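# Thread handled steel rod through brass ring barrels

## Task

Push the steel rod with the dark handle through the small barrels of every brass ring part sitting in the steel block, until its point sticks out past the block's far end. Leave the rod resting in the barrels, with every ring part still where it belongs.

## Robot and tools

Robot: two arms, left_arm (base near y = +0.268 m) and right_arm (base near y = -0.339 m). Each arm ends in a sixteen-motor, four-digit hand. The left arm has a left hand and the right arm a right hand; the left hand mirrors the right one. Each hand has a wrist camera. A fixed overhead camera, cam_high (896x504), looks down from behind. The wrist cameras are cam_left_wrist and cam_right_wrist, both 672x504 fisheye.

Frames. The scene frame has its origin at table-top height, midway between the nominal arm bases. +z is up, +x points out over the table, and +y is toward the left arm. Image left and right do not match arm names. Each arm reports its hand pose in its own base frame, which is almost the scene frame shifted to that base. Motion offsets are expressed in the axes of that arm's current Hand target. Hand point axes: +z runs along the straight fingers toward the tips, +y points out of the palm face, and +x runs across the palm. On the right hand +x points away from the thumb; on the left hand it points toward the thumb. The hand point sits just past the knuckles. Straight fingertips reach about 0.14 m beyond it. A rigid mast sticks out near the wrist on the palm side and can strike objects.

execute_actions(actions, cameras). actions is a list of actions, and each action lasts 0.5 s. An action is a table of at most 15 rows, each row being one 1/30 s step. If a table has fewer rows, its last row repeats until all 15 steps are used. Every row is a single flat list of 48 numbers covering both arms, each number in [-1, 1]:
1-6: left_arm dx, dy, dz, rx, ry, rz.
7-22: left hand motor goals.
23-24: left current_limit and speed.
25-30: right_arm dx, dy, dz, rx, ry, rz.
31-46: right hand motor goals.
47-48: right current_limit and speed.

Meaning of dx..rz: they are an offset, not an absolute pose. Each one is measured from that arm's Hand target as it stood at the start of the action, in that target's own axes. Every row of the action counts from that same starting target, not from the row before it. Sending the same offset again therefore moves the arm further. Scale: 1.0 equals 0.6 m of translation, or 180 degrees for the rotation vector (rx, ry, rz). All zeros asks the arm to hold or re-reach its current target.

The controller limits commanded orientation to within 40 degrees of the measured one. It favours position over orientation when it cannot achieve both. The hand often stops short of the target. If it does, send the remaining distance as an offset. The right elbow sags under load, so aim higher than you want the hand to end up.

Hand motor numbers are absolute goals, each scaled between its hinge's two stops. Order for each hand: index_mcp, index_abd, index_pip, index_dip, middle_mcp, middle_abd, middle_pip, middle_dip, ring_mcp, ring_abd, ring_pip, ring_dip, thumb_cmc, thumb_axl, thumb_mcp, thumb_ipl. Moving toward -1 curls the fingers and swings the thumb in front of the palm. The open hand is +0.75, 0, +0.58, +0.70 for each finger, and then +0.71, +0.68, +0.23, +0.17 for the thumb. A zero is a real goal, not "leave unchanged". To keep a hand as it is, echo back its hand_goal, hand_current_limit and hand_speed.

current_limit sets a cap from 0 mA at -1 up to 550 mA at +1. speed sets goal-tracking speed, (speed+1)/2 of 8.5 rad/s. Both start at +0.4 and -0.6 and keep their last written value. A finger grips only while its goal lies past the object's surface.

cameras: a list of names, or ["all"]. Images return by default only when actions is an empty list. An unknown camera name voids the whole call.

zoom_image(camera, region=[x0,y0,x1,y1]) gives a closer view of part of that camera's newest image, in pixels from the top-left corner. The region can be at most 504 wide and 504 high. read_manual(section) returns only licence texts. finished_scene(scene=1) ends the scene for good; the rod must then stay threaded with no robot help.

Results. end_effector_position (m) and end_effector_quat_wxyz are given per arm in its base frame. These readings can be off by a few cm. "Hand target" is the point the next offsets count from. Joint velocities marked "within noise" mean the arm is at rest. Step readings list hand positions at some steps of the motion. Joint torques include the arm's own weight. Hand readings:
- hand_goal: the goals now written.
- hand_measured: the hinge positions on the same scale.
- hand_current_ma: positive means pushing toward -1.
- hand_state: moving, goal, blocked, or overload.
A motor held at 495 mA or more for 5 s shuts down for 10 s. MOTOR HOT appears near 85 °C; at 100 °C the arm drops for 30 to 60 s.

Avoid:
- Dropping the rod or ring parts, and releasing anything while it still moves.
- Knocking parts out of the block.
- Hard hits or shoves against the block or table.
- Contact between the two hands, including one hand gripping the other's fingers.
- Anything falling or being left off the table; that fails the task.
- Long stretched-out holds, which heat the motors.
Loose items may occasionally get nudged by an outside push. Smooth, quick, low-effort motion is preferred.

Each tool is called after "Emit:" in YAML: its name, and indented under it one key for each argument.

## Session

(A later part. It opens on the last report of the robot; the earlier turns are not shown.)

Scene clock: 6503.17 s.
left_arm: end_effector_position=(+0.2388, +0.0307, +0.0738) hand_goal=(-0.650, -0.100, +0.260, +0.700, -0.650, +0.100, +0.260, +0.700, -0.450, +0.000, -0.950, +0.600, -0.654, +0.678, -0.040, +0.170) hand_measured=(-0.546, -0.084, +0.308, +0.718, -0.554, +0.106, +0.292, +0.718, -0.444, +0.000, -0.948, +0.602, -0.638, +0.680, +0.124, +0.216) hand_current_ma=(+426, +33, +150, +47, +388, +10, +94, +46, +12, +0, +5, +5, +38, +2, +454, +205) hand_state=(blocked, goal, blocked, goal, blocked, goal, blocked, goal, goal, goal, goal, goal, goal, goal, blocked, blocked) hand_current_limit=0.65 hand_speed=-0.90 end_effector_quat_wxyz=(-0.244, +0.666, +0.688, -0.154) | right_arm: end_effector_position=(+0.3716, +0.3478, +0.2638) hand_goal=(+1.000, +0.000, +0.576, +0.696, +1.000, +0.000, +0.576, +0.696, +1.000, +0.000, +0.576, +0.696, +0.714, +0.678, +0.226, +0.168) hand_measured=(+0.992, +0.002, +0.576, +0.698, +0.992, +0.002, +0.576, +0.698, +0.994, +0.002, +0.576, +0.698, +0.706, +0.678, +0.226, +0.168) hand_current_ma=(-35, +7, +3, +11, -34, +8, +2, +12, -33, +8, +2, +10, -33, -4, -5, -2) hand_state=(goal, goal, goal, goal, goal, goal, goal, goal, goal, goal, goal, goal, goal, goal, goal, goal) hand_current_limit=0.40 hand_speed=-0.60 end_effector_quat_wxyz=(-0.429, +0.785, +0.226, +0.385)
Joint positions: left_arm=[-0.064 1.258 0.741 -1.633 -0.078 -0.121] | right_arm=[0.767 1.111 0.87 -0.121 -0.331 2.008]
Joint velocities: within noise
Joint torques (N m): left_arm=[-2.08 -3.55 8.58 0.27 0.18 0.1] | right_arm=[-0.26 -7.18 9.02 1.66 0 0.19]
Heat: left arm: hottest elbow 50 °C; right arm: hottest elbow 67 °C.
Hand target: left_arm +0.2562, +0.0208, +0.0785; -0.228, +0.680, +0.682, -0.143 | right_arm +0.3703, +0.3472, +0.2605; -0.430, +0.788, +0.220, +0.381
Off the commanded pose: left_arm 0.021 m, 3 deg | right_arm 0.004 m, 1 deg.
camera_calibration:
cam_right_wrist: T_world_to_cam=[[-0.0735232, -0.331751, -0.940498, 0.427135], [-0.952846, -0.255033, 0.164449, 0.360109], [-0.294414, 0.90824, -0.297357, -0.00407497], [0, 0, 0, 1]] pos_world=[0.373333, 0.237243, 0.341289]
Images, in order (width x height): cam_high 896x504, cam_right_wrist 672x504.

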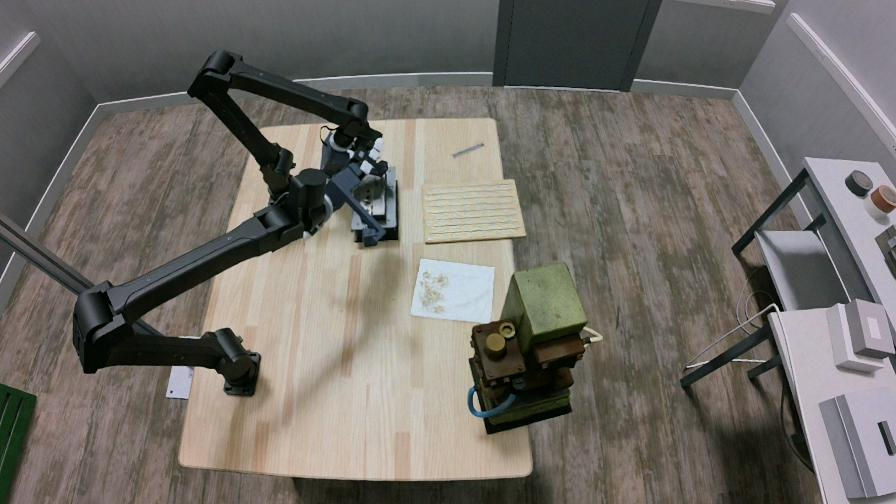

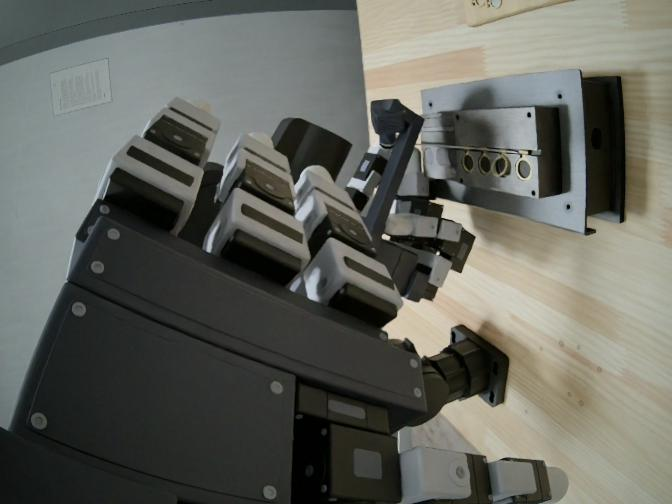

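Emit:
zoom_image:
  camera: "cam_right_wrist"
  region: [455, 140, 545, 190]

Emit:
zoom_image:
  camera: "cam_right_wrist"
  region: [490, 142, 545, 186]

Scaled by 5.600 from the camera's 672x504 image, which has a finer 960x720 frame.

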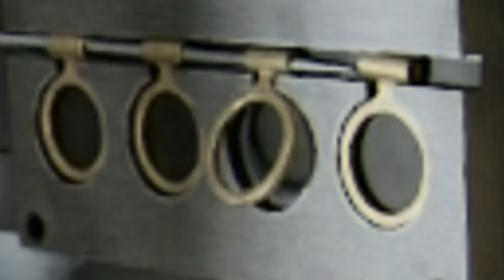

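Scaled by 9.164 from the camera's 672x504 image, which has a finer 960x720 frame.

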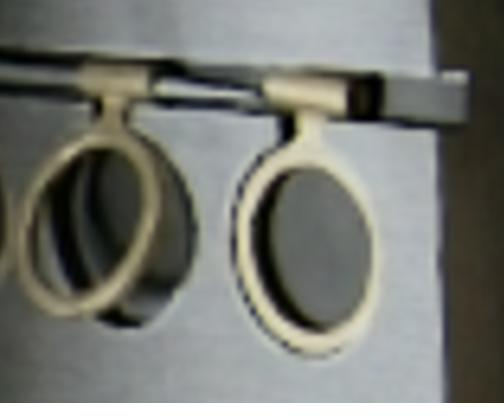

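Emit:
execute_actions:
  actions:
    - [[0.0009,-0.0025,-0.0086,-0.0076,-0.0007,-0.0007,-0.65,-0.1,0.26,0.7,-0.65,0.1,0.26,0.7,-0.45,0,-0.95,0.6,-0.655,0.678,-0.04,0.17,0.65,-0.9,0,0,0,0,0,0,1,0,0.576,0.696,1,0,0.576,0.696,1,0,0.576,0.696,0.714,0.678,0.226,0.168,0.4,-0.6]]
  cameras: ["cam_right_wrist"]

Emit:
zoom_image:
  camera: "cam_right_wrist"
  region: [455, 140, 545, 190]

Scene clock: 6522.90 s.
left_arm: end_effector_position=(+0.2388, +0.0308, +0.0740) hand_goal=(-0.650, -0.100, +0.260, +0.700, -0.650, +0.100, +0.260, +0.700, -0.450, +0.000, -0.950, +0.600, -0.654, +0.678, -0.040, +0.170) hand_measured=(-0.546, -0.084, +0.308, +0.718, -0.554, +0.106, +0.292, +0.718, -0.444, +0.000, -0.948, +0.602, -0.638, +0.680, +0.124, +0.216) hand_current_ma=(+426, +33, +150, +47, +388, +10, +94, +46, +12, +0, +5, +5, +38, +2, +454, +205) hand_state=(blocked, goal, blocked, goal, blocked, goal, blocked, goal, goal, goal, goal, goal, goal, goal, blocked, blocked) hand_current_limit=0.65 hand_speed=-0.90 end_effector_quat_wxyz=(-0.243, +0.666, +0.689, -0.153) | right_arm: end_effector_position=(+0.3716, +0.3478, +0.2638) hand_goal=(+1.000, +0.000, +0.576, +0.696, +1.000, +0.000, +0.576, +0.696, +1.000, +0.000, +0.576, +0.696, +0.714, +0.678, +0.226, +0.168) hand_measured=(+0.992, +0.002, +0.576, +0.698, +0.992, +0.002, +0.576, +0.698, +0.994, +0.002, +0.576, +0.698, +0.706, +0.678, +0.226, +0.168) hand_current_ma=(-35, +7, +3, +11, -34, +8, +2, +12, -33, +8, +2, +10, -33, -4, -5, -2) hand_state=(goal, goal, goal, goal, goal, goal, goal, goal, goal, goal, goal, goal, goal, goal, goal, goal) hand_current_limit=0.40 hand_speed=-0.60 end_effector_quat_wxyz=(-0.429, +0.785, +0.226, +0.385)
Joint positions: left_arm=[-0.064 1.257 0.741 -1.633 -0.078 -0.121] | right_arm=[0.767 1.111 0.87 -0.121 -0.331 2.008]
Joint torques (N m): left_arm=[-1.79 -5.25 8.61 0.34 0.17 0.11] | right_arm=[-0.26 -7.24 9.01 1.65 0 0.19]
Heat: left arm: hottest elbow 50 °C; right arm: hottest elbow 67 °C.
Hand target: left_arm +0.2575, +0.0208, +0.0837; -0.219, +0.682, +0.684, -0.135 | right_arm +0.3703, +0.3472, +0.2605; -0.430, +0.788, +0.220, +0.381
Off the commanded pose: left_arm 0.023 m, 4 deg | right_arm 0.004 m, 1 deg.
Step readings (end_effector_position of left_arm | right_arm):
0: (+0.2388, +0.0307, +0.0738) | (+0.3716, +0.3478, +0.2638)
1: (+0.2388, +0.0307, +0.0738) | (+0.3716, +0.3478, +0.2638)
2: (+0.2388, +0.0307, +0.0738) | (+0.3716, +0.3478, +0.2638)
4: (+0.2388, +0.0307, +0.0738) | (+0.3716, +0.3478, +0.2638)
8: (+0.2388, +0.0307, +0.0738) | (+0.3716, +0.3478, +0.2638)
15: (+0.2388, +0.0307, +0.0739) | (+0.3716, +0.3478, +0.2638)
camera_calibration:
cam_right_wrist: T_world_to_cam=[[-0.0735232, -0.331751, -0.940498, 0.427135], [-0.952846, -0.255033, 0.164449, 0.360109], [-0.294414, 0.90824, -0.297357, -0.00407497], [0, 0, 0, 1]] pos_world=[0.373333, 0.237243, 0.341289]
Images, in order (width x height): cam_right_wrist 672x504.

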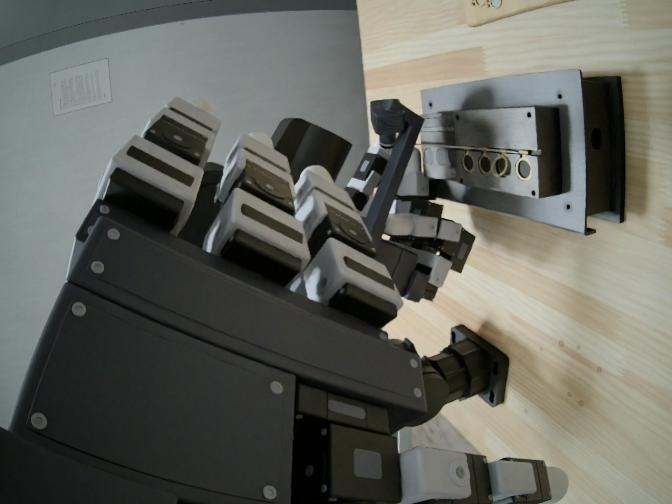

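Scaled by 5.600 from the camera's 672x504 image, which has a finer 960x720 frame.

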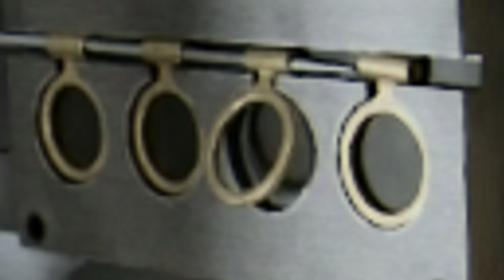

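Emit:
execute_actions:
  actions:
    - [[0.0005,-0.0013,-0.0043,-0.0038,-0.0004,-0.0004,-0.65,-0.1,0.26,0.7,-0.65,0.1,0.26,0.7,-0.45,0,-0.95,0.6,-0.655,0.678,-0.04,0.17,0.65,-0.9,0,0,0,0,0,0,1,0,0.576,0.696,1,0,0.576,0.696,1,0,0.576,0.696,0.714,0.678,0.226,0.168,0.4,-0.6]]
  cameras: ["cam_right_wrist"]

Emit:
zoom_image:
  camera: "cam_right_wrist"
  region: [455, 140, 545, 190]

Scene clock: 6527.87 s.
left_arm: end_effector_position=(+0.2394, +0.0303, +0.0766) hand_goal=(-0.650, -0.100, +0.260, +0.700, -0.650, +0.100, +0.260, +0.700, -0.450, +0.000, -0.950, +0.600, -0.654, +0.678, -0.040, +0.170) hand_measured=(-0.546, -0.084, +0.308, +0.718, -0.554, +0.106, +0.296, +0.720, -0.444, +0.000, -0.948, +0.602, -0.638, +0.680, +0.124, +0.216) hand_current_ma=(+426, +35, +150, +47, +388, +11, +105, +53, +12, +0, +5, +5, +38, +2, +454, +205) hand_state=(blocked, goal, blocked, goal, blocked, goal, blocked, blocked, goal, goal, goal, goal, goal, goal, blocked, blocked) hand_current_limit=0.65 hand_speed=-0.90 end_effector_quat_wxyz=(-0.238, +0.666, +0.690, -0.150) | right_arm: end_effector_position=(+0.3716, +0.3478, +0.2638) hand_goal=(+1.000, +0.000, +0.576, +0.696, +1.000, +0.000, +0.576, +0.696, +1.000, +0.000, +0.576, +0.696, +0.714, +0.678, +0.226, +0.168) hand_measured=(+0.992, +0.002, +0.576, +0.698, +0.992, +0.002, +0.576, +0.698, +0.994, +0.002, +0.576, +0.698, +0.706, +0.678, +0.226, +0.168) hand_current_ma=(-35, +7, +3, +11, -34, +8, +2, +12, -33, +8, +2, +10, -33, -4, -5, -2) hand_state=(goal, goal, goal, goal, goal, goal, goal, goal, goal, goal, goal, goal, goal, goal, goal, goal) hand_current_limit=0.40 hand_speed=-0.60 end_effector_quat_wxyz=(-0.429, +0.785, +0.226, +0.385)
Joint positions: left_arm=[-0.064 1.244 0.741 -1.633 -0.077 -0.122] | right_arm=[0.767 1.111 0.87 -0.121 -0.331 2.008]
Joint torques (N m): left_arm=[-2.08 -5.25 8.7 0.29 0.12 0.1] | right_arm=[-0.26 -7.3 9.03 1.65 0 0.19]
Heat: left arm: hottest elbow 50 °C; right arm: hottest elbow 67 °C.
Hand target: left_arm +0.2581, +0.0207, +0.0864; -0.215, +0.683, +0.686, -0.132 | right_arm +0.3703, +0.3472, +0.2605; -0.430, +0.788, +0.220, +0.381
Off the commanded pose: left_arm 0.023 m, 4 deg | right_arm 0.004 m, 1 deg.
Step readings (end_effector_position of left_arm | right_arm):
0: (+0.2388, +0.0308, +0.0740) | (+0.3716, +0.3478, +0.2638)
1: (+0.2388, +0.0308, +0.0740) | (+0.3716, +0.3478, +0.2638)
2: (+0.2388, +0.0307, +0.0741) | (+0.3716, +0.3478, +0.2638)
4: (+0.2390, +0.0307, +0.0747) | (+0.3716, +0.3478, +0.2638)
8: (+0.2394, +0.0304, +0.0763) | (+0.3716, +0.3478, +0.2638)
15: (+0.2394, +0.0303, +0.0766) | (+0.3716, +0.3478, +0.2638)
camera_calibration:
cam_right_wrist: T_world_to_cam=[[-0.0735232, -0.331751, -0.940498, 0.427135], [-0.952846, -0.255033, 0.164449, 0.360109], [-0.294414, 0.90824, -0.297357, -0.00407497], [0, 0, 0, 1]] pos_world=[0.373333, 0.237243, 0.341289]
Images, in order (width x height): cam_right_wrist 672x504.

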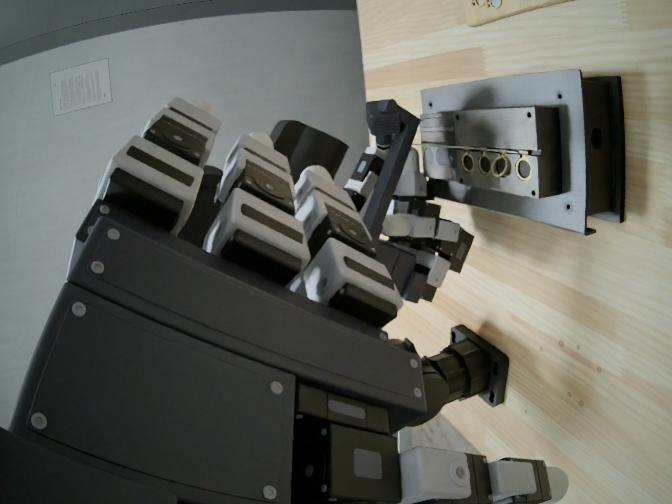

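Scaled by 5.600 from the camera's 672x504 image, which has a finer 960x720 frame.

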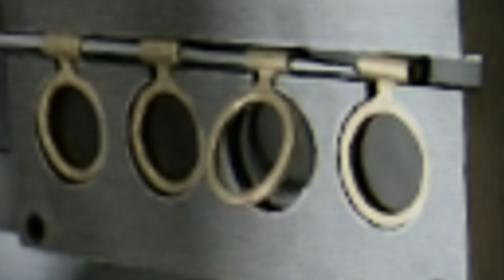

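Emit:
execute_actions:
  actions:
    - [[0.0159,-0.0012,0.0028,0.0015,-0.006,-0.0111,-0.65,-0.1,0.26,0.7,-0.65,0.1,0.26,0.7,-0.45,0,-0.95,0.6,-0.655,0.678,-0.04,0.17,0.65,-0.9,0,0,0,0,0,0,1,0,0.576,0.696,1,0,0.576,0.696,1,0,0.576,0.696,0.714,0.678,0.226,0.168,0.4,-0.6]]
  cameras: ["cam_right_wrist"]

Emit:
zoom_image:
  camera: "cam_right_wrist"
  region: [455, 140, 545, 190]

Scene clock: 6567.93 s.
left_arm: end_effector_position=(+0.2393, +0.0302, +0.0766) hand_goal=(-0.650, -0.100, +0.260, +0.700, -0.650, +0.100, +0.260, +0.700, -0.450, +0.000, -0.950, +0.600, -0.654, +0.678, -0.040, +0.170) hand_measured=(-0.546, -0.084, +0.308, +0.718, -0.554, +0.106, +0.296, +0.720, -0.444, +0.000, -0.948, +0.602, -0.638, +0.680, +0.124, +0.216) hand_current_ma=(+423, +35, +150, +47, +388, +11, +105, +53, +12, +0, +5, +5, +38, +2, +454, +205) hand_state=(blocked, goal, blocked, goal, blocked, goal, blocked, blocked, goal, goal, goal, goal, goal, goal, blocked, blocked) hand_current_limit=0.65 hand_speed=-0.90 end_effector_quat_wxyz=(-0.238, +0.665, +0.691, -0.151) | right_arm: end_effector_position=(+0.3716, +0.3478, +0.2638) hand_goal=(+1.000, +0.000, +0.576, +0.696, +1.000, +0.000, +0.576, +0.696, +1.000, +0.000, +0.576, +0.696, +0.714, +0.678, +0.226, +0.168) hand_measured=(+0.992, +0.002, +0.576, +0.698, +0.992, +0.002, +0.576, +0.698, +0.994, +0.002, +0.576, +0.698, +0.706, +0.678, +0.226, +0.168) hand_current_ma=(-35, +7, +3, +11, -34, +8, +2, +12, -33, +8, +2, +10, -33, -4, -5, -2) hand_state=(goal, goal, goal, goal, goal, goal, goal, goal, goal, goal, goal, goal, goal, goal, goal, goal) hand_current_limit=0.40 hand_speed=-0.60 end_effector_quat_wxyz=(-0.429, +0.785, +0.226, +0.385)
Joint positions: left_arm=[-0.063 1.244 0.741 -1.633 -0.074 -0.123] | right_arm=[0.767 1.111 0.87 -0.121 -0.331 2.008]
Joint torques (N m): left_arm=[0.62 -5.19 8.64 0.31 0.05 0.09] | right_arm=[-0.32 -7.3 9.01 1.66 -0.01 0.19]
Heat: left arm: hottest elbow 50 °C; right arm: hottest elbow 67 °C.
Hand target: left_arm +0.2569, +0.0304, +0.0863; -0.212, +0.669, +0.699, -0.136 | right_arm +0.3703, +0.3472, +0.2605; -0.430, +0.788, +0.220, +0.381
Off the commanded pose: left_arm 0.020 m, 3 deg | right_arm 0.004 m, 1 deg.
Step readings (end_effector_position of left_arm | right_arm):
0: (+0.2394, +0.0303, +0.0766) | (+0.3716, +0.3478, +0.2638)
1: (+0.2394, +0.0303, +0.0766) | (+0.3716, +0.3478, +0.2638)
2: (+0.2394, +0.0302, +0.0766) | (+0.3716, +0.3478, +0.2638)
4: (+0.2394, +0.0303, +0.0766) | (+0.3716, +0.3478, +0.2638)
8: (+0.2394, +0.0303, +0.0766) | (+0.3716, +0.3478, +0.2638)
15: (+0.2393, +0.0302, +0.0766) | (+0.3716, +0.3478, +0.2638)
camera_calibration:
cam_right_wrist: T_world_to_cam=[[-0.0735232, -0.331751, -0.940498, 0.427135], [-0.952846, -0.255033, 0.164449, 0.360109], [-0.294414, 0.90824, -0.297357, -0.00407497], [0, 0, 0, 1]] pos_world=[0.373333, 0.237243, 0.341289]
Images, in order (width x height): cam_right_wrist 672x504.

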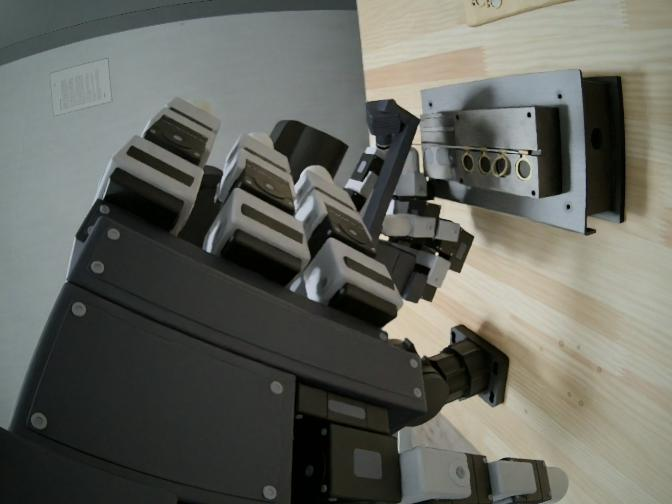

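Scaled by 5.600 from the camera's 672x504 image, which has a finer 960x720 frame.

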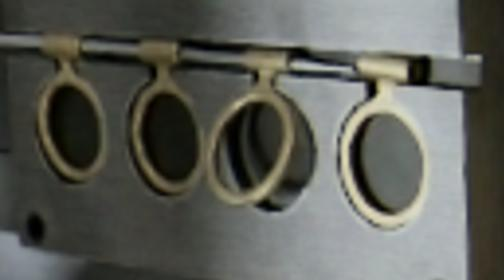

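Emit:
execute_actions:
  actions:
    - [[0.006,-0.0005,0.0011,0.0006,-0.0023,-0.0042,-0.65,-0.1,0.26,0.7,-0.65,0.1,0.26,0.7,-0.45,0,-0.95,0.6,-0.655,0.678,-0.04,0.17,0.65,-0.9,0,0,0,0,0,0,1,0,0.576,0.696,1,0,0.576,0.696,1,0,0.576,0.696,0.714,0.678,0.226,0.168,0.4,-0.6]]
  cameras: ["cam_right_wrist"]

Emit:
zoom_image:
  camera: "cam_right_wrist"
  region: [455, 140, 545, 190]

Scene clock: 6572.17 s.
left_arm: end_effector_position=(+0.2389, +0.0317, +0.0764) hand_goal=(-0.650, -0.100, +0.260, +0.700, -0.650, +0.100, +0.260, +0.700, -0.450, +0.000, -0.950, +0.600, -0.654, +0.678, -0.040, +0.170) hand_measured=(-0.548, -0.088, +0.308, +0.718, -0.554, +0.100, +0.296, +0.720, -0.444, +0.000, -0.948, +0.602, -0.644, +0.680, +0.124, +0.216) hand_current_ma=(+413, +23, +150, +47, +388, +0, +105, +53, +12, +0, +5, +5, +25, +2, +454, +205) hand_state=(blocked, goal, blocked, goal, blocked, goal, blocked, blocked, goal, goal, goal, goal, goal, goal, blocked, blocked) hand_current_limit=0.65 hand_speed=-0.90 end_effector_quat_wxyz=(-0.236, +0.662, +0.694, -0.153) | right_arm: end_effector_position=(+0.3716, +0.3478, +0.2638) hand_goal=(+1.000, +0.000, +0.576, +0.696, +1.000, +0.000, +0.576, +0.696, +1.000, +0.000, +0.576, +0.696, +0.714, +0.678, +0.226, +0.168) hand_measured=(+0.992, +0.002, +0.576, +0.698, +0.992, +0.002, +0.576, +0.698, +0.994, +0.002, +0.576, +0.698, +0.706, +0.678, +0.226, +0.168) hand_current_ma=(-35, +7, +3, +11, -34, +8, +2, +12, -33, +8, +2, +10, -33, -4, -5, -2) hand_state=(goal, goal, goal, goal, goal, goal, goal, goal, goal, goal, goal, goal, goal, goal, goal, goal) hand_current_limit=0.40 hand_speed=-0.60 end_effector_quat_wxyz=(-0.429, +0.785, +0.226, +0.385)
Joint positions: left_arm=[-0.054 1.244 0.741 -1.633 -0.071 -0.122] | right_arm=[0.767 1.111 0.87 -0.121 -0.331 2.008]
Joint torques (N m): left_arm=[1.03 -5.01 8.65 0.34 -0.04 0.04] | right_arm=[-0.26 -7.24 9.02 1.66 0 0.19]
Heat: left arm: hottest elbow 50 °C; right arm: hottest elbow 67 °C.
Hand target: left_arm +0.2563, +0.0340, +0.0863; -0.211, +0.664, +0.704, -0.138 | right_arm +0.3703, +0.3472, +0.2605; -0.430, +0.788, +0.220, +0.381
Off the commanded pose: left_arm 0.020 m, 4 deg | right_arm 0.004 m, 1 deg.
Step readings (end_effector_position of left_arm | right_arm):
0: (+0.2393, +0.0302, +0.0766) | (+0.3716, +0.3478, +0.2638)
1: (+0.2393, +0.0302, +0.0766) | (+0.3716, +0.3478, +0.2638)
2: (+0.2392, +0.0304, +0.0766) | (+0.3716, +0.3478, +0.2638)
4: (+0.2391, +0.0309, +0.0765) | (+0.3716, +0.3478, +0.2638)
8: (+0.2389, +0.0317, +0.0764) | (+0.3716, +0.3478, +0.2638)
15: (+0.2389, +0.0317, +0.0764) | (+0.3716, +0.3478, +0.2638)
camera_calibration:
cam_right_wrist: T_world_to_cam=[[-0.0735232, -0.331751, -0.940498, 0.427135], [-0.952846, -0.255033, 0.164449, 0.360109], [-0.294414, 0.90824, -0.297357, -0.00407497], [0, 0, 0, 1]] pos_world=[0.373333, 0.237243, 0.341289]
Images, in order (width x height): cam_right_wrist 672x504.

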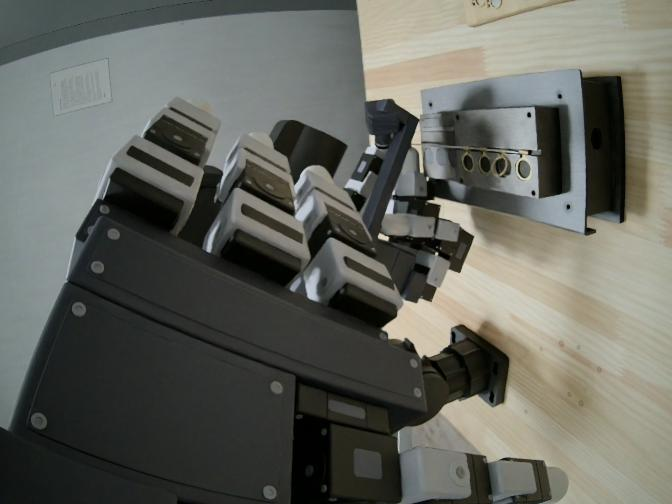

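Scaled by 5.600 from the camera's 672x504 image, which has a finer 960x720 frame.

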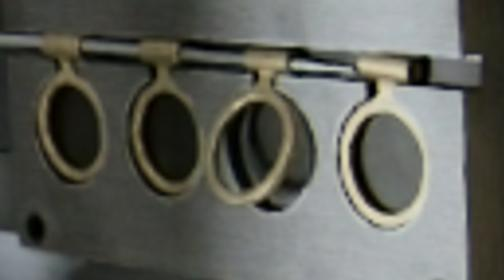

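Emit:
zoom_image:
  camera: "cam_right_wrist"
  region: [490, 142, 545, 186]

Emit:
zoom_image:
  camera: "cam_right_wrist"
  region: [400, 120, 490, 190]

Scaled by 9.164 from the camera's 672x504 image, which has a finer 960x720 frame.

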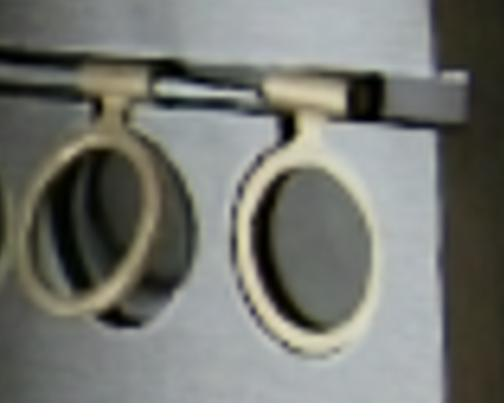

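Scaled by 5.600 from the camera's 672x504 image, which has a finer 960x720 frame.

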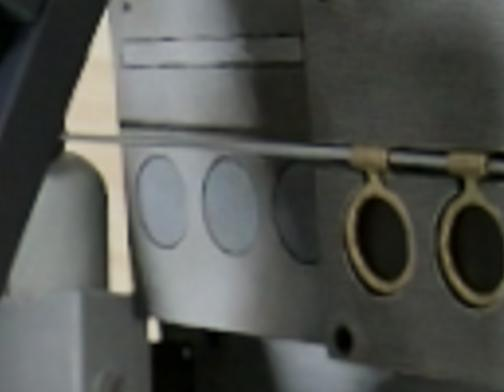

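Emit:
zoom_image:
  camera: "cam_right_wrist"
  region: [496, 146, 532, 162]

Scaled by 14.000 from the camera's 672x504 image, which has a finer 960x720 frame.

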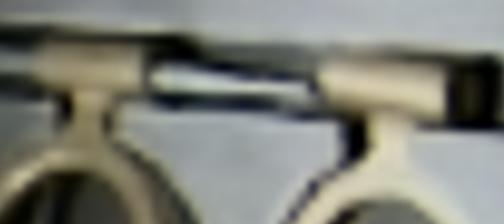

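Emit:
execute_actions:
  actions:
    - [[0.005,-0.0004,0.0009,0.0005,-0.0019,-0.0035,-0.65,-0.1,0.26,0.7,-0.65,0.1,0.26,0.7,-0.45,0,-0.95,0.6,-0.655,0.678,-0.04,0.17,0.65,-0.9,0,0,0,0,0,0,1,0,0.576,0.696,1,0,0.576,0.696,1,0,0.576,0.696,0.714,0.678,0.226,0.168,0.4,-0.6]]
  cameras: ["cam_right_wrist"]

Emit:
zoom_image:
  camera: "cam_right_wrist"
  region: [490, 142, 545, 186]

Emit:
zoom_image:
  camera: "cam_right_wrist"
  region: [400, 120, 490, 190]

Scene clock: 6588.63 s.
left_arm: end_effector_position=(+0.2391, +0.0325, +0.0761) hand_goal=(-0.650, -0.100, +0.260, +0.700, -0.650, +0.100, +0.260, +0.700, -0.450, +0.000, -0.950, +0.600, -0.654, +0.678, -0.040, +0.170) hand_measured=(-0.550, -0.098, +0.308, +0.718, -0.554, +0.092, +0.296, +0.720, -0.444, +0.000, -0.948, +0.602, -0.650, +0.680, +0.124, +0.216) hand_current_ma=(+405, +4, +150, +47, +388, -16, +108, +53, +12, +0, +5, +5, +8, +2, +454, +205) hand_state=(blocked, goal, blocked, goal, blocked, goal, blocked, blocked, goal, goal, goal, goal, goal, goal, blocked, blocked) hand_current_limit=0.65 hand_speed=-0.90 end_effector_quat_wxyz=(-0.233, +0.662, +0.695, -0.155) | right_arm: end_effector_position=(+0.3716, +0.3478, +0.2638) hand_goal=(+1.000, +0.000, +0.576, +0.696, +1.000, +0.000, +0.576, +0.696, +1.000, +0.000, +0.576, +0.696, +0.714, +0.678, +0.226, +0.168) hand_measured=(+0.992, +0.002, +0.576, +0.698, +0.992, +0.002, +0.576, +0.698, +0.994, +0.002, +0.576, +0.698, +0.706, +0.678, +0.226, +0.168) hand_current_ma=(-35, +7, +3, +11, -34, +8, +2, +12, -33, +8, +2, +10, -33, -4, -5, -2) hand_state=(goal, goal, goal, goal, goal, goal, goal, goal, goal, goal, goal, goal, goal, goal, goal, goal) hand_current_limit=0.40 hand_speed=-0.60 end_effector_quat_wxyz=(-0.429, +0.785, +0.226, +0.385)
Joint positions: left_arm=[-0.046 1.244 0.741 -1.632 -0.068 -0.114] | right_arm=[0.767 1.111 0.87 -0.121 -0.331 2.008]
Joint torques (N m): left_arm=[1.44 -5.07 8.61 0.18 -0.11 -0.03] | right_arm=[-0.21 -7.3 9.01 1.66 0 0.19]
Heat: left arm: hottest elbow 50 °C; right arm: hottest elbow 67 °C.
Hand target: left_arm +0.2558, +0.0370, +0.0863; -0.210, +0.659, +0.708, -0.139 | right_arm +0.3703, +0.3472, +0.2605; -0.430, +0.788, +0.220, +0.381
Off the commanded pose: left_arm 0.020 m, 4 deg | right_arm 0.004 m, 1 deg.
Step readings (end_effector_position of left_arm | right_arm):
0: (+0.2389, +0.0317, +0.0764) | (+0.3716, +0.3478, +0.2638)
1: (+0.2389, +0.0317, +0.0764) | (+0.3716, +0.3478, +0.2638)
2: (+0.2389, +0.0318, +0.0764) | (+0.3716, +0.3478, +0.2638)
4: (+0.2390, +0.0321, +0.0763) | (+0.3716, +0.3478, +0.2638)
8: (+0.2391, +0.0325, +0.0761) | (+0.3716, +0.3478, +0.2638)
15: (+0.2391, +0.0324, +0.0761) | (+0.3716, +0.3478, +0.2638)
camera_calibration:
cam_right_wrist: T_world_to_cam=[[-0.0735232, -0.331751, -0.940498, 0.427135], [-0.952846, -0.255033, 0.164449, 0.360109], [-0.294414, 0.90824, -0.297357, -0.00407497], [0, 0, 0, 1]] pos_world=[0.373333, 0.237243, 0.341289]
Images, in order (width x height): cam_right_wrist 672x504.

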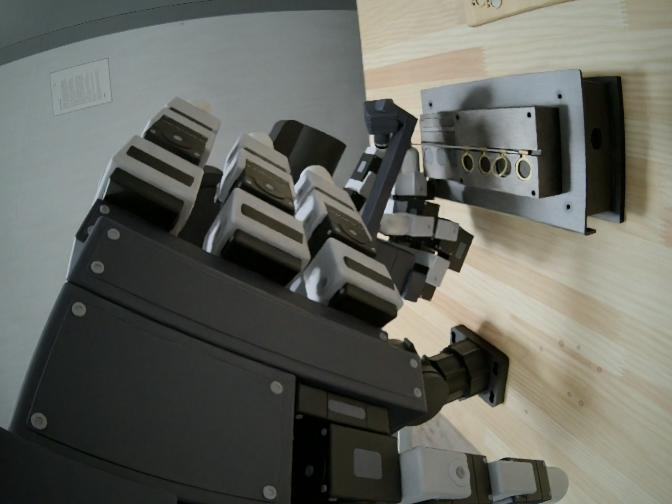

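Scaled by 9.164 from the camera's 672x504 image, which has a finer 960x720 frame.

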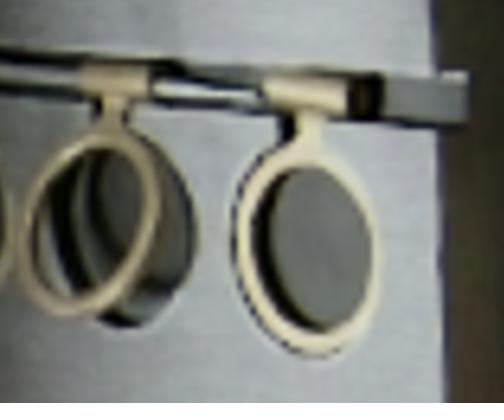

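Scaled by 5.600 from the camera's 672x504 image, which has a finer 960x720 frame.

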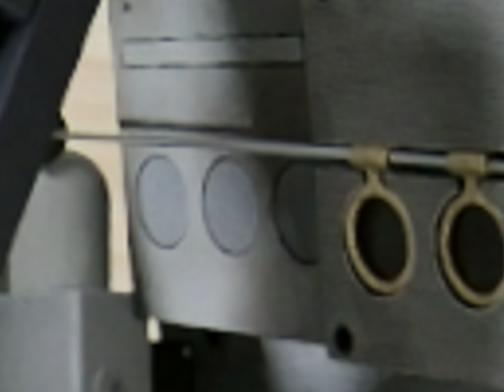

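Emit:
execute_actions:
  actions:
    - [[0,0,0,0,0,0,-0.65,-0.1,0.26,0.7,-0.65,0.1,0.26,0.7,-0.45,0,-0.95,0.6,-0.655,0.678,-0.04,0.17,0.65,-0.9,0.0685,0.0807,0.0423,0,0,0,1,0,1,1,1,0,1,1,1,0,1,1,0.714,0.678,0.226,0.168,0.4,-0.6]]
    - [[0,0,0,0,0,0,-0.65,-0.1,0.26,0.7,-0.65,0.1,0.26,0.7,-0.45,0,-0.95,0.6,-0.655,0.678,-0.04,0.17,0.65,-0.9,0.0685,0.0807,0.0423,0,0,0,1,0,1,1,1,0,1,1,1,0,1,1,0.714,0.678,0.226,0.168,0.4,-0.6]]
    - [[0,0,0,0,0,0,-0.65,-0.1,0.26,0.7,-0.65,0.1,0.26,0.7,-0.45,0,-0.95,0.6,-0.655,0.678,-0.04,0.17,0.65,-0.9,0.0685,0.0807,0.0423,0,0,0,1,0,1,1,1,0,1,1,1,0,1,1,0.714,0.678,0.226,0.168,0.4,-0.6]]
    - [[0,0,0,0,0,0,-0.65,-0.1,0.26,0.7,-0.65,0.1,0.26,0.7,-0.45,0,-0.95,0.6,-0.655,0.678,-0.04,0.17,0.65,-0.9,0,0,0,0.064,-0.041,-0.0275,1,0,1,1,1,0,1,1,1,0,1,1,0.714,0.678,0.226,0.168,0.4,-0.6]]
    - [[0,0,0,0,0,0,-0.65,-0.1,0.26,0.7,-0.65,0.1,0.26,0.7,-0.45,0,-0.95,0.6,-0.655,0.678,-0.04,0.17,0.65,-0.9,0,0,0,0.064,-0.041,-0.0275,1,0,1,1,1,0,1,1,1,0,1,1,0.714,0.678,0.226,0.168,0.4,-0.6]]
  cameras: ["cam_right_wrist"]

Emit:
zoom_image:
  camera: "cam_right_wrist"
  region: [375, 175, 465, 265]

Scene clock: 6617.20 s.
left_arm: end_effector_position=(+0.2391, +0.0325, +0.0761) hand_goal=(-0.650, -0.100, +0.260, +0.700, -0.650, +0.100, +0.260, +0.700, -0.450, +0.000, -0.950, +0.600, -0.654, +0.678, -0.040, +0.170) hand_measured=(-0.550, -0.098, +0.308, +0.718, -0.554, +0.092, +0.296, +0.720, -0.444, +0.000, -0.948, +0.602, -0.650, +0.680, +0.124, +0.216) hand_current_ma=(+405, +4, +150, +47, +388, -16, +108, +53, +12, +0, +5, +5, +8, +2, +454, +205) hand_state=(blocked, goal, blocked, goal, blocked, goal, blocked, blocked, goal, goal, goal, goal, goal, goal, blocked, blocked) hand_current_limit=0.65 hand_speed=-0.90 end_effector_quat_wxyz=(-0.233, +0.662, +0.695, -0.155) | right_arm: end_effector_position=(+0.5602, +0.3313, +0.2434) hand_goal=(+1.000, +0.000, +1.000, +1.000, +1.000, +0.000, +1.000, +1.000, +1.000, +0.000, +1.000, +1.000, +0.714, +0.678, +0.226, +0.168) hand_measured=(+0.990, +0.002, +0.994, +0.996, +0.990, +0.002, +0.996, +0.996, +0.990, +0.002, +0.994, +0.998, +0.706, +0.678, +0.226, +0.168) hand_current_ma=(-49, +7, -24, -14, -48, +8, -20, -15, -46, +8, -23, -12, -33, -4, -5, -2) hand_state=(goal, goal, goal, goal, goal, goal, goal, goal, goal, goal, goal, goal, goal, goal, goal, goal) hand_current_limit=0.40 hand_speed=-0.60 end_effector_quat_wxyz=(-0.517, +0.715, +0.396, +0.254)
Joint positions: left_arm=[-0.046 1.244 0.741 -1.632 -0.068 -0.114] | right_arm=[0.353 1.659 1.448 -0.663 -1.118 1.358]
Joint torques (N m): left_arm=[1.44 -5.19 8.58 0.27 -0.12 -0.03] | right_arm=[-0.38 -13.57 12.18 0.51 -0.95 -0.04]
Heat: left arm: hottest elbow 50 °C; right arm: hottest elbow 67 °C.
Hand target: left_arm +0.2558, +0.0370, +0.0863; -0.210, +0.659, +0.708, -0.139 | right_arm +0.5752, +0.3365, +0.2577; -0.513, +0.707, +0.411, +0.261
Off the commanded pose: left_arm 0.020 m, 4 deg | right_arm 0.021 m, 2 deg.
Step readings (end_effector_position of left_arm | right_arm):
0: (+0.2391, +0.0325, +0.0761) | (+0.3716, +0.3478, +0.2638)
1: (+0.2391, +0.0325, +0.0761) | (+0.3714, +0.3480, +0.2638)
2: (+0.2391, +0.0325, +0.0761) | (+0.3712, +0.3488, +0.2623)
4: (+0.2391, +0.0325, +0.0761) | (+0.3758, +0.3484, +0.2570)
8: (+0.2391, +0.0325, +0.0761) | (+0.4068, +0.3336, +0.2363)
15: (+0.2391, +0.0325, +0.0761) | (+0.4232, +0.3266, +0.2198)
16: (+0.2391, +0.0325, +0.0761) | (+0.4235, +0.3276, +0.2216)
17: (+0.2391, +0.0325, +0.0761) | (+0.4246, +0.3305, +0.2243)
19: (+0.2391, +0.0325, +0.0761) | (+0.4334, +0.3360, +0.2316)
23: (+0.2391, +0.0325, +0.0761) | (+0.4717, +0.3334, +0.2433)
30: (+0.2391, +0.0325, +0.0761) | (+0.4927, +0.3261, +0.2326)
31: (+0.2391, +0.0325, +0.0761) | (+0.4929, +0.3267, +0.2315)
32: (+0.2391, +0.0325, +0.0761) | (+0.4940, +0.3292, +0.2317)
34: (+0.2391, +0.0325, +0.0761) | (+0.5030, +0.3355, +0.2351)
38: (+0.2391, +0.0325, +0.0761) | (+0.5406, +0.3352, +0.2429)
45: (+0.2391, +0.0325, +0.0761) | (+0.5615, +0.3240, +0.2347)
46: (+0.2391, +0.0325, +0.0761) | (+0.5609, +0.3251, +0.2343)
47: (+0.2391, +0.0325, +0.0761) | (+0.5566, +0.3310, +0.2345)
49: (+0.2391, +0.0325, +0.0761) | (+0.5490, +0.3393, +0.2359)
53: (+0.2391, +0.0325, +0.0761) | (+0.5477, +0.3418, +0.2408)
60: (+0.2391, +0.0325, +0.0761) | (+0.5592, +0.3303, +0.2420)
61: (+0.2391, +0.0325, +0.0761) | (+0.5591, +0.3306, +0.2416)
62: (+0.2391, +0.0325, +0.0761) | (+0.5554, +0.3340, +0.2423)
64: (+0.2391, +0.0325, +0.0761) | (+0.5483, +0.3400, +0.2439)
68: (+0.2391, +0.0325, +0.0761) | (+0.5494, +0.3404, +0.2446)
75: (+0.2391, +0.0325, +0.0761) | (+0.5579, +0.3305, +0.2389)
camera_calibration:
cam_right_wrist: T_world_to_cam=[[0.046603, -0.330581, -0.942626, 0.349254], [-0.715929, -0.669131, 0.199271, 0.534909], [-0.696616, 0.665567, -0.267856, 0.358868], [0, 0, 0, 1]] pos_world=[0.616674, 0.23453, 0.318749]
Images, in order (width x height): cam_right_wrist 672x504.

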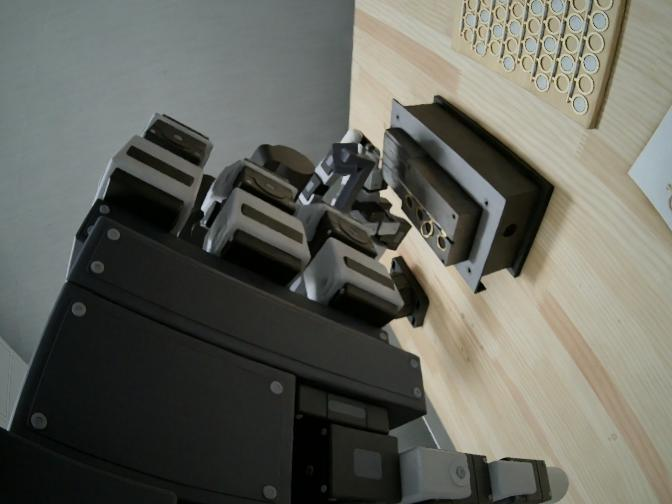

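Scaled by 5.600 from the camera's 672x504 image, which has a finer 960x720 frame.

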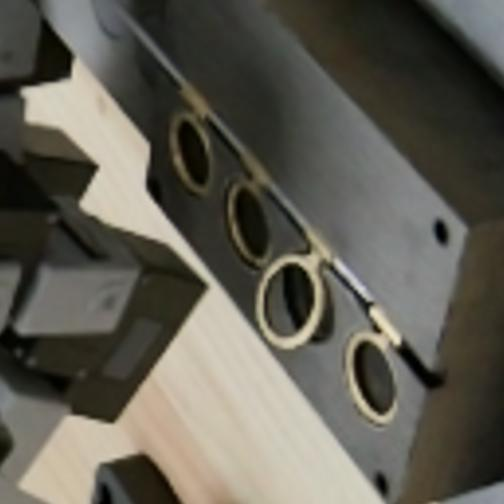

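Emit:
zoom_image:
  camera: "cam_right_wrist"
  region: [418, 212, 454, 248]

Emit:
zoom_image:
  camera: "cam_right_wrist"
  region: [380, 165, 440, 225]

Scaled by 14.000 from the camera's 672x504 image, which has a finer 960x720 frame.

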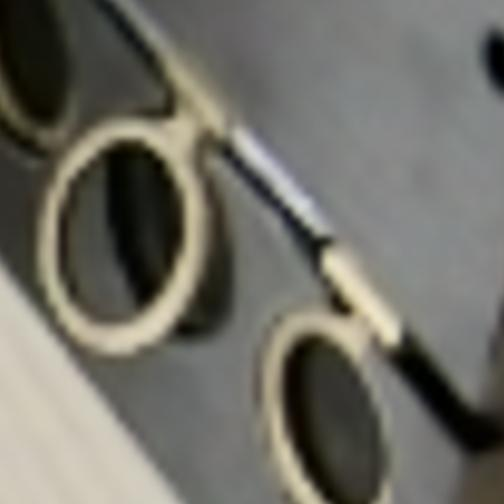

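Scaled by 8.400 from the camera's 672x504 image, which has a finer 960x720 frame.

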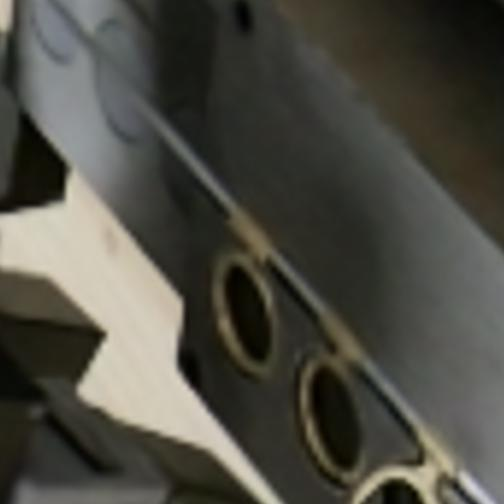

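Emit:
execute_actions:
  actions:
    - [[0.0048,-0.0001,0.0007,0.0004,-0.0018,-0.0033,-0.65,-0.1,0.26,0.7,-0.65,0.1,0.26,0.7,-0.45,0,-0.95,0.6,-0.655,0.678,-0.04,0.17,0.65,-0.9,0,0,0,0,0,0,1,0,1,1,1,0,1,1,1,0,1,1,0.714,0.678,0.226,0.168,0.4,-0.6]]
    - [[0.0048,-0.0001,0.0007,0.0004,-0.0018,-0.0033,-0.65,-0.1,0.26,0.7,-0.65,0.1,0.26,0.7,-0.45,0,-0.95,0.6,-0.655,0.678,-0.04,0.17,0.65,-0.9,0,0,0,0,0,0,1,0,1,1,1,0,1,1,1,0,1,1,0.714,0.678,0.226,0.168,0.4,-0.6]]
  cameras: ["cam_right_wrist"]

Emit:
zoom_image:
  camera: "cam_right_wrist"
  region: [375, 175, 465, 265]

Scene clock: 6633.73 s.
left_arm: end_effector_position=(+0.2394, +0.0385, +0.0758) hand_goal=(-0.650, -0.100, +0.260, +0.700, -0.650, +0.100, +0.260, +0.700, -0.450, +0.000, -0.950, +0.600, -0.654, +0.678, -0.040, +0.170) hand_measured=(-0.554, -0.098, +0.308, +0.718, -0.554, +0.090, +0.298, +0.722, -0.444, +0.000, -0.948, +0.602, -0.650, +0.680, +0.124, +0.216) hand_current_ma=(+381, +3, +150, +47, +388, -18, +114, +59, +12, +0, +5, +5, +7, +2, +454, +205) hand_state=(blocked, goal, blocked, goal, blocked, goal, blocked, blocked, goal, goal, goal, goal, goal, goal, blocked, blocked) hand_current_limit=0.65 hand_speed=-0.90 end_effector_quat_wxyz=(-0.229, +0.654, +0.704, -0.158) | right_arm: end_effector_position=(+0.5607, +0.3315, +0.2438) hand_goal=(+1.000, +0.000, +1.000, +1.000, +1.000, +0.000, +1.000, +1.000, +1.000, +0.000, +1.000, +1.000, +0.714, +0.678, +0.226, +0.168) hand_measured=(+0.990, +0.002, +0.994, +0.996, +0.990, +0.002, +0.996, +0.996, +0.990, +0.002, +0.994, +0.998, +0.706, +0.678, +0.226, +0.168) hand_current_ma=(-49, +7, -24, -14, -48, +8, -20, -15, -46, +8, -23, -12, -33, -4, -5, -2) hand_state=(goal, goal, goal, goal, goal, goal, goal, goal, goal, goal, goal, goal, goal, goal, goal, goal) hand_current_limit=0.40 hand_speed=-0.60 end_effector_quat_wxyz=(-0.515, +0.715, +0.401, +0.249)
Joint positions: left_arm=[-0.02 1.244 0.741 -1.627 -0.067 -0.112] | right_arm=[0.353 1.668 1.469 -0.709 -1.118 1.325]
Joint torques (N m): left_arm=[1.49 -5.19 8.59 0.06 -0.12 -0.04] | right_arm=[-0.38 -13.63 12.22 0.49 -0.99 -0.02]
Heat: left arm: hottest elbow 50 °C; right arm: hottest elbow 70 °C.
Hand target: left_arm +0.2549, +0.0427, +0.0863; -0.209, +0.651, +0.716, -0.141 | right_arm +0.5752, +0.3365, +0.2576; -0.513, +0.707, +0.411, +0.261
Off the commanded pose: left_arm 0.019 m, 3 deg | right_arm 0.021 m, 2 deg.
Step readings (end_effector_position of left_arm | right_arm):
0: (+0.2391, +0.0325, +0.0761) | (+0.5602, +0.3313, +0.2435)
1: (+0.2391, +0.0325, +0.0761) | (+0.5602, +0.3313, +0.2434)
2: (+0.2391, +0.0325, +0.0761) | (+0.5600, +0.3313, +0.2433)
4: (+0.2390, +0.0330, +0.0761) | (+0.5596, +0.3311, +0.2433)
8: (+0.2395, +0.0353, +0.0759) | (+0.5604, +0.3314, +0.2440)
15: (+0.2397, +0.0360, +0.0758) | (+0.5606, +0.3314, +0.2441)
16: (+0.2397, +0.0360, +0.0758) | (+0.5605, +0.3314, +0.2437)
17: (+0.2396, +0.0361, +0.0758) | (+0.5605, +0.3314, +0.2437)
19: (+0.2396, +0.0366, +0.0758) | (+0.5605, +0.3314, +0.2439)
23: (+0.2394, +0.0382, +0.0758) | (+0.5607, +0.3315, +0.2438)
30: (+0.2394, +0.0385, +0.0758) | (+0.5607, +0.3315, +0.2438)
camera_calibration:
cam_right_wrist: T_world_to_cam=[[0.0498039, -0.339519, -0.93928, 0.349948], [-0.708097, -0.675237, 0.20653, 0.531152], [-0.704357, 0.654815, -0.274042, 0.368658], [0, 0, 0, 1]] pos_world=[0.618345, 0.236065, 0.320027]
Images, in order (width x height): cam_right_wrist 672x504.

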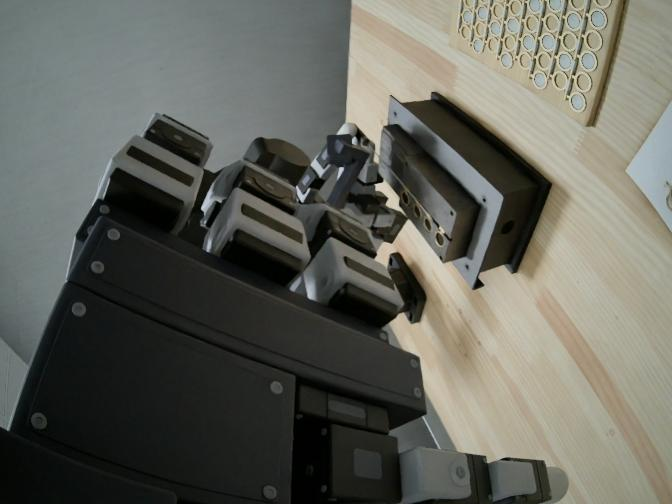

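Scaled by 5.600 from the camera's 672x504 image, which has a finer 960x720 frame.

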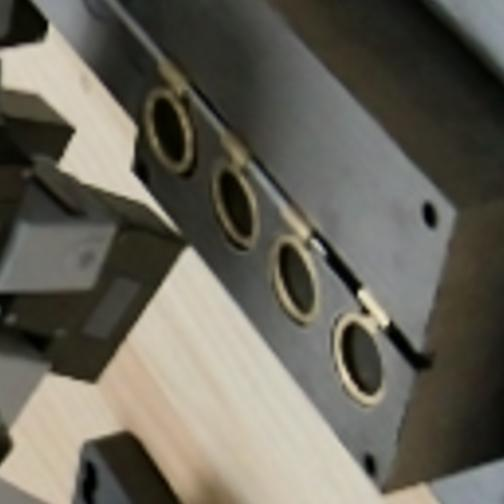

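Emit:
zoom_image:
  camera: "cam_right_wrist"
  region: [418, 205, 454, 241]

Emit:
zoom_image:
  camera: "cam_right_wrist"
  region: [375, 165, 435, 225]

Scaled by 14.000 from the camera's 672x504 image, which has a finer 960x720 frame.

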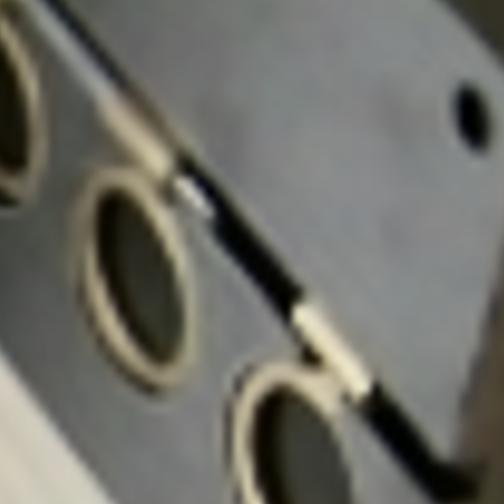

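Scaled by 8.400 from the camera's 672x504 image, which has a finer 960x720 frame.

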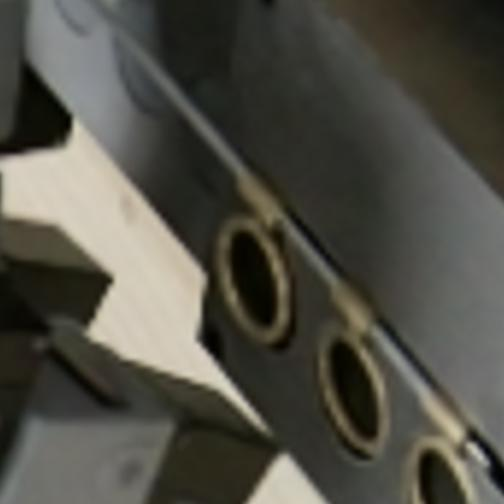

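Emit:
execute_actions:
  actions:
    - [[-0.012,0.0003,-0.0018,-0.0011,0.0045,0.0083,-0.65,-0.1,0.26,0.7,-0.65,0.1,0.26,0.7,-0.45,0,-0.95,0.6,-0.655,0.678,-0.04,0.17,0.65,-0.9,0,0,0,0,0,0,1,0,1,1,1,0,1,1,1,0,1,1,0.714,0.678,0.226,0.168,0.4,-0.6]]
    - [[-0.0051,-0.0004,-0.0007,-0.0002,-0.0003,0.0001,-0.65,-0.1,0.26,0.7,-0.65,0.1,0.26,0.7,-0.45,0,-0.95,0.6,-0.655,0.678,-0.04,0.17,0.65,-0.9,0,0,0,0,0,0,1,0,1,1,1,0,1,1,1,0,1,1,0.714,0.678,0.226,0.168,0.4,-0.6]]
  cameras: ["cam_right_wrist"]

Emit:
zoom_image:
  camera: "cam_right_wrist"
  region: [418, 205, 454, 241]

Scene clock: 6660.07 s.
left_arm: end_effector_position=(+0.2395, +0.0363, +0.0757) hand_goal=(-0.650, -0.100, +0.260, +0.700, -0.650, +0.100, +0.260, +0.700, -0.450, +0.000, -0.950, +0.600, -0.654, +0.678, -0.040, +0.170) hand_measured=(-0.554, -0.098, +0.308, +0.718, -0.554, +0.090, +0.298, +0.722, -0.444, +0.000, -0.948, +0.602, -0.650, +0.680, +0.124, +0.216) hand_current_ma=(+381, +3, +150, +47, +388, -18, +114, +59, +12, +0, +5, +5, +7, +2, +454, +205) hand_state=(blocked, goal, blocked, goal, blocked, goal, blocked, blocked, goal, goal, goal, goal, goal, goal, blocked, blocked) hand_current_limit=0.65 hand_speed=-0.90 end_effector_quat_wxyz=(-0.228, +0.656, +0.702, -0.158) | right_arm: end_effector_position=(+0.5607, +0.3315, +0.2438) hand_goal=(+1.000, +0.000, +1.000, +1.000, +1.000, +0.000, +1.000, +1.000, +1.000, +0.000, +1.000, +1.000, +0.714, +0.678, +0.226, +0.168) hand_measured=(+0.990, +0.002, +0.994, +0.996, +0.990, +0.002, +0.996, +0.996, +0.990, +0.002, +0.994, +0.998, +0.706, +0.678, +0.226, +0.168) hand_current_ma=(-49, +7, -24, -14, -48, +8, -20, -15, -46, +8, -23, -12, -33, -4, -5, -2) hand_state=(goal, goal, goal, goal, goal, goal, goal, goal, goal, goal, goal, goal, goal, goal, goal, goal) hand_current_limit=0.40 hand_speed=-0.60 end_effector_quat_wxyz=(-0.515, +0.715, +0.402, +0.249)
Joint positions: left_arm=[-0.027 1.244 0.741 -1.627 -0.064 -0.112] | right_arm=[0.353 1.668 1.469 -0.709 -1.118 1.324]
Joint torques (N m): left_arm=[-1.44 -5.13 8.7 0.05 0 -0.08] | right_arm=[-0.38 -13.57 12.22 0.47 -1 -0.01]
Heat: left arm: hottest elbow 50 °C; right arm: hottest elbow 73 °C.
Hand target: left_arm +0.2562, +0.0324, +0.0865; -0.210, +0.662, +0.706, -0.138 | right_arm +0.5752, +0.3365, +0.2576; -0.513, +0.707, +0.411, +0.261
Off the commanded pose: left_arm 0.020 m, 3 deg | right_arm 0.021 m, 2 deg.
Step readings (end_effector_position of left_arm | right_arm):
0: (+0.2394, +0.0385, +0.0758) | (+0.5607, +0.3315, +0.2438)
1: (+0.2394, +0.0385, +0.0758) | (+0.5607, +0.3315, +0.2438)
2: (+0.2394, +0.0385, +0.0758) | (+0.5607, +0.3315, +0.2438)
4: (+0.2394, +0.0385, +0.0758) | (+0.5607, +0.3315, +0.2438)
8: (+0.2394, +0.0385, +0.0758) | (+0.5607, +0.3315, +0.2438)
15: (+0.2394, +0.0385, +0.0758) | (+0.5607, +0.3315, +0.2438)
16: (+0.2394, +0.0385, +0.0758) | (+0.5607, +0.3315, +0.2438)
17: (+0.2394, +0.0385, +0.0758) | (+0.5607, +0.3315, +0.2438)
19: (+0.2394, +0.0380, +0.0757) | (+0.5607, +0.3315, +0.2438)
23: (+0.2395, +0.0367, +0.0757) | (+0.5607, +0.3315, +0.2438)
30: (+0.2395, +0.0363, +0.0757) | (+0.5607, +0.3315, +0.2438)
camera_calibration:
cam_right_wrist: T_world_to_cam=[[0.0501789, -0.33943, -0.939292, 0.349791], [-0.708059, -0.675367, 0.20623, 0.531235], [-0.704368, 0.654726, -0.274226, 0.368772], [0, 0, 0, 1]] pos_world=[0.618345, 0.236064, 0.320126]
Images, in order (width x height): cam_right_wrist 672x504.

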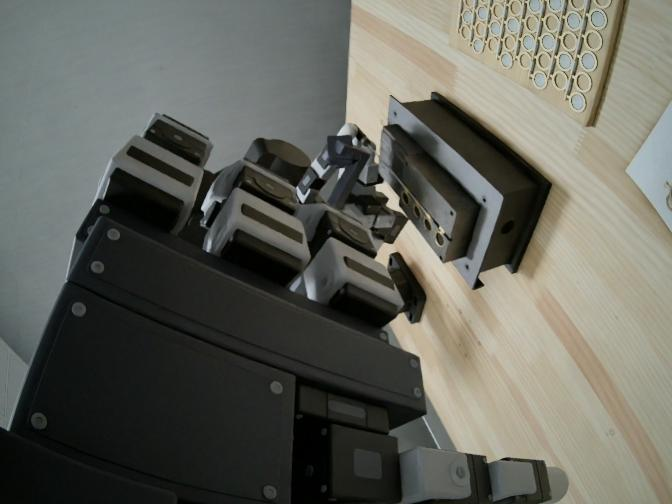

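Scaled by 14.000 from the camera's 672x504 image, which has a finer 960x720 frame.

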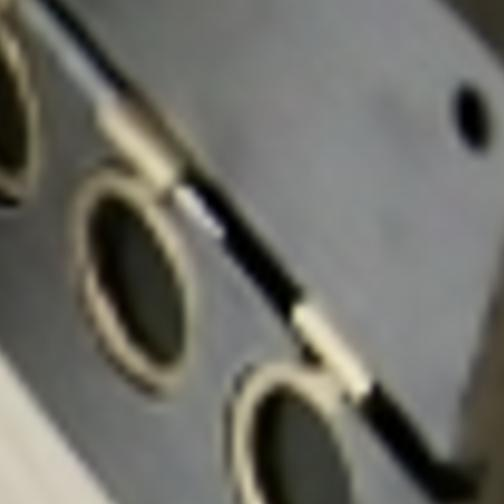

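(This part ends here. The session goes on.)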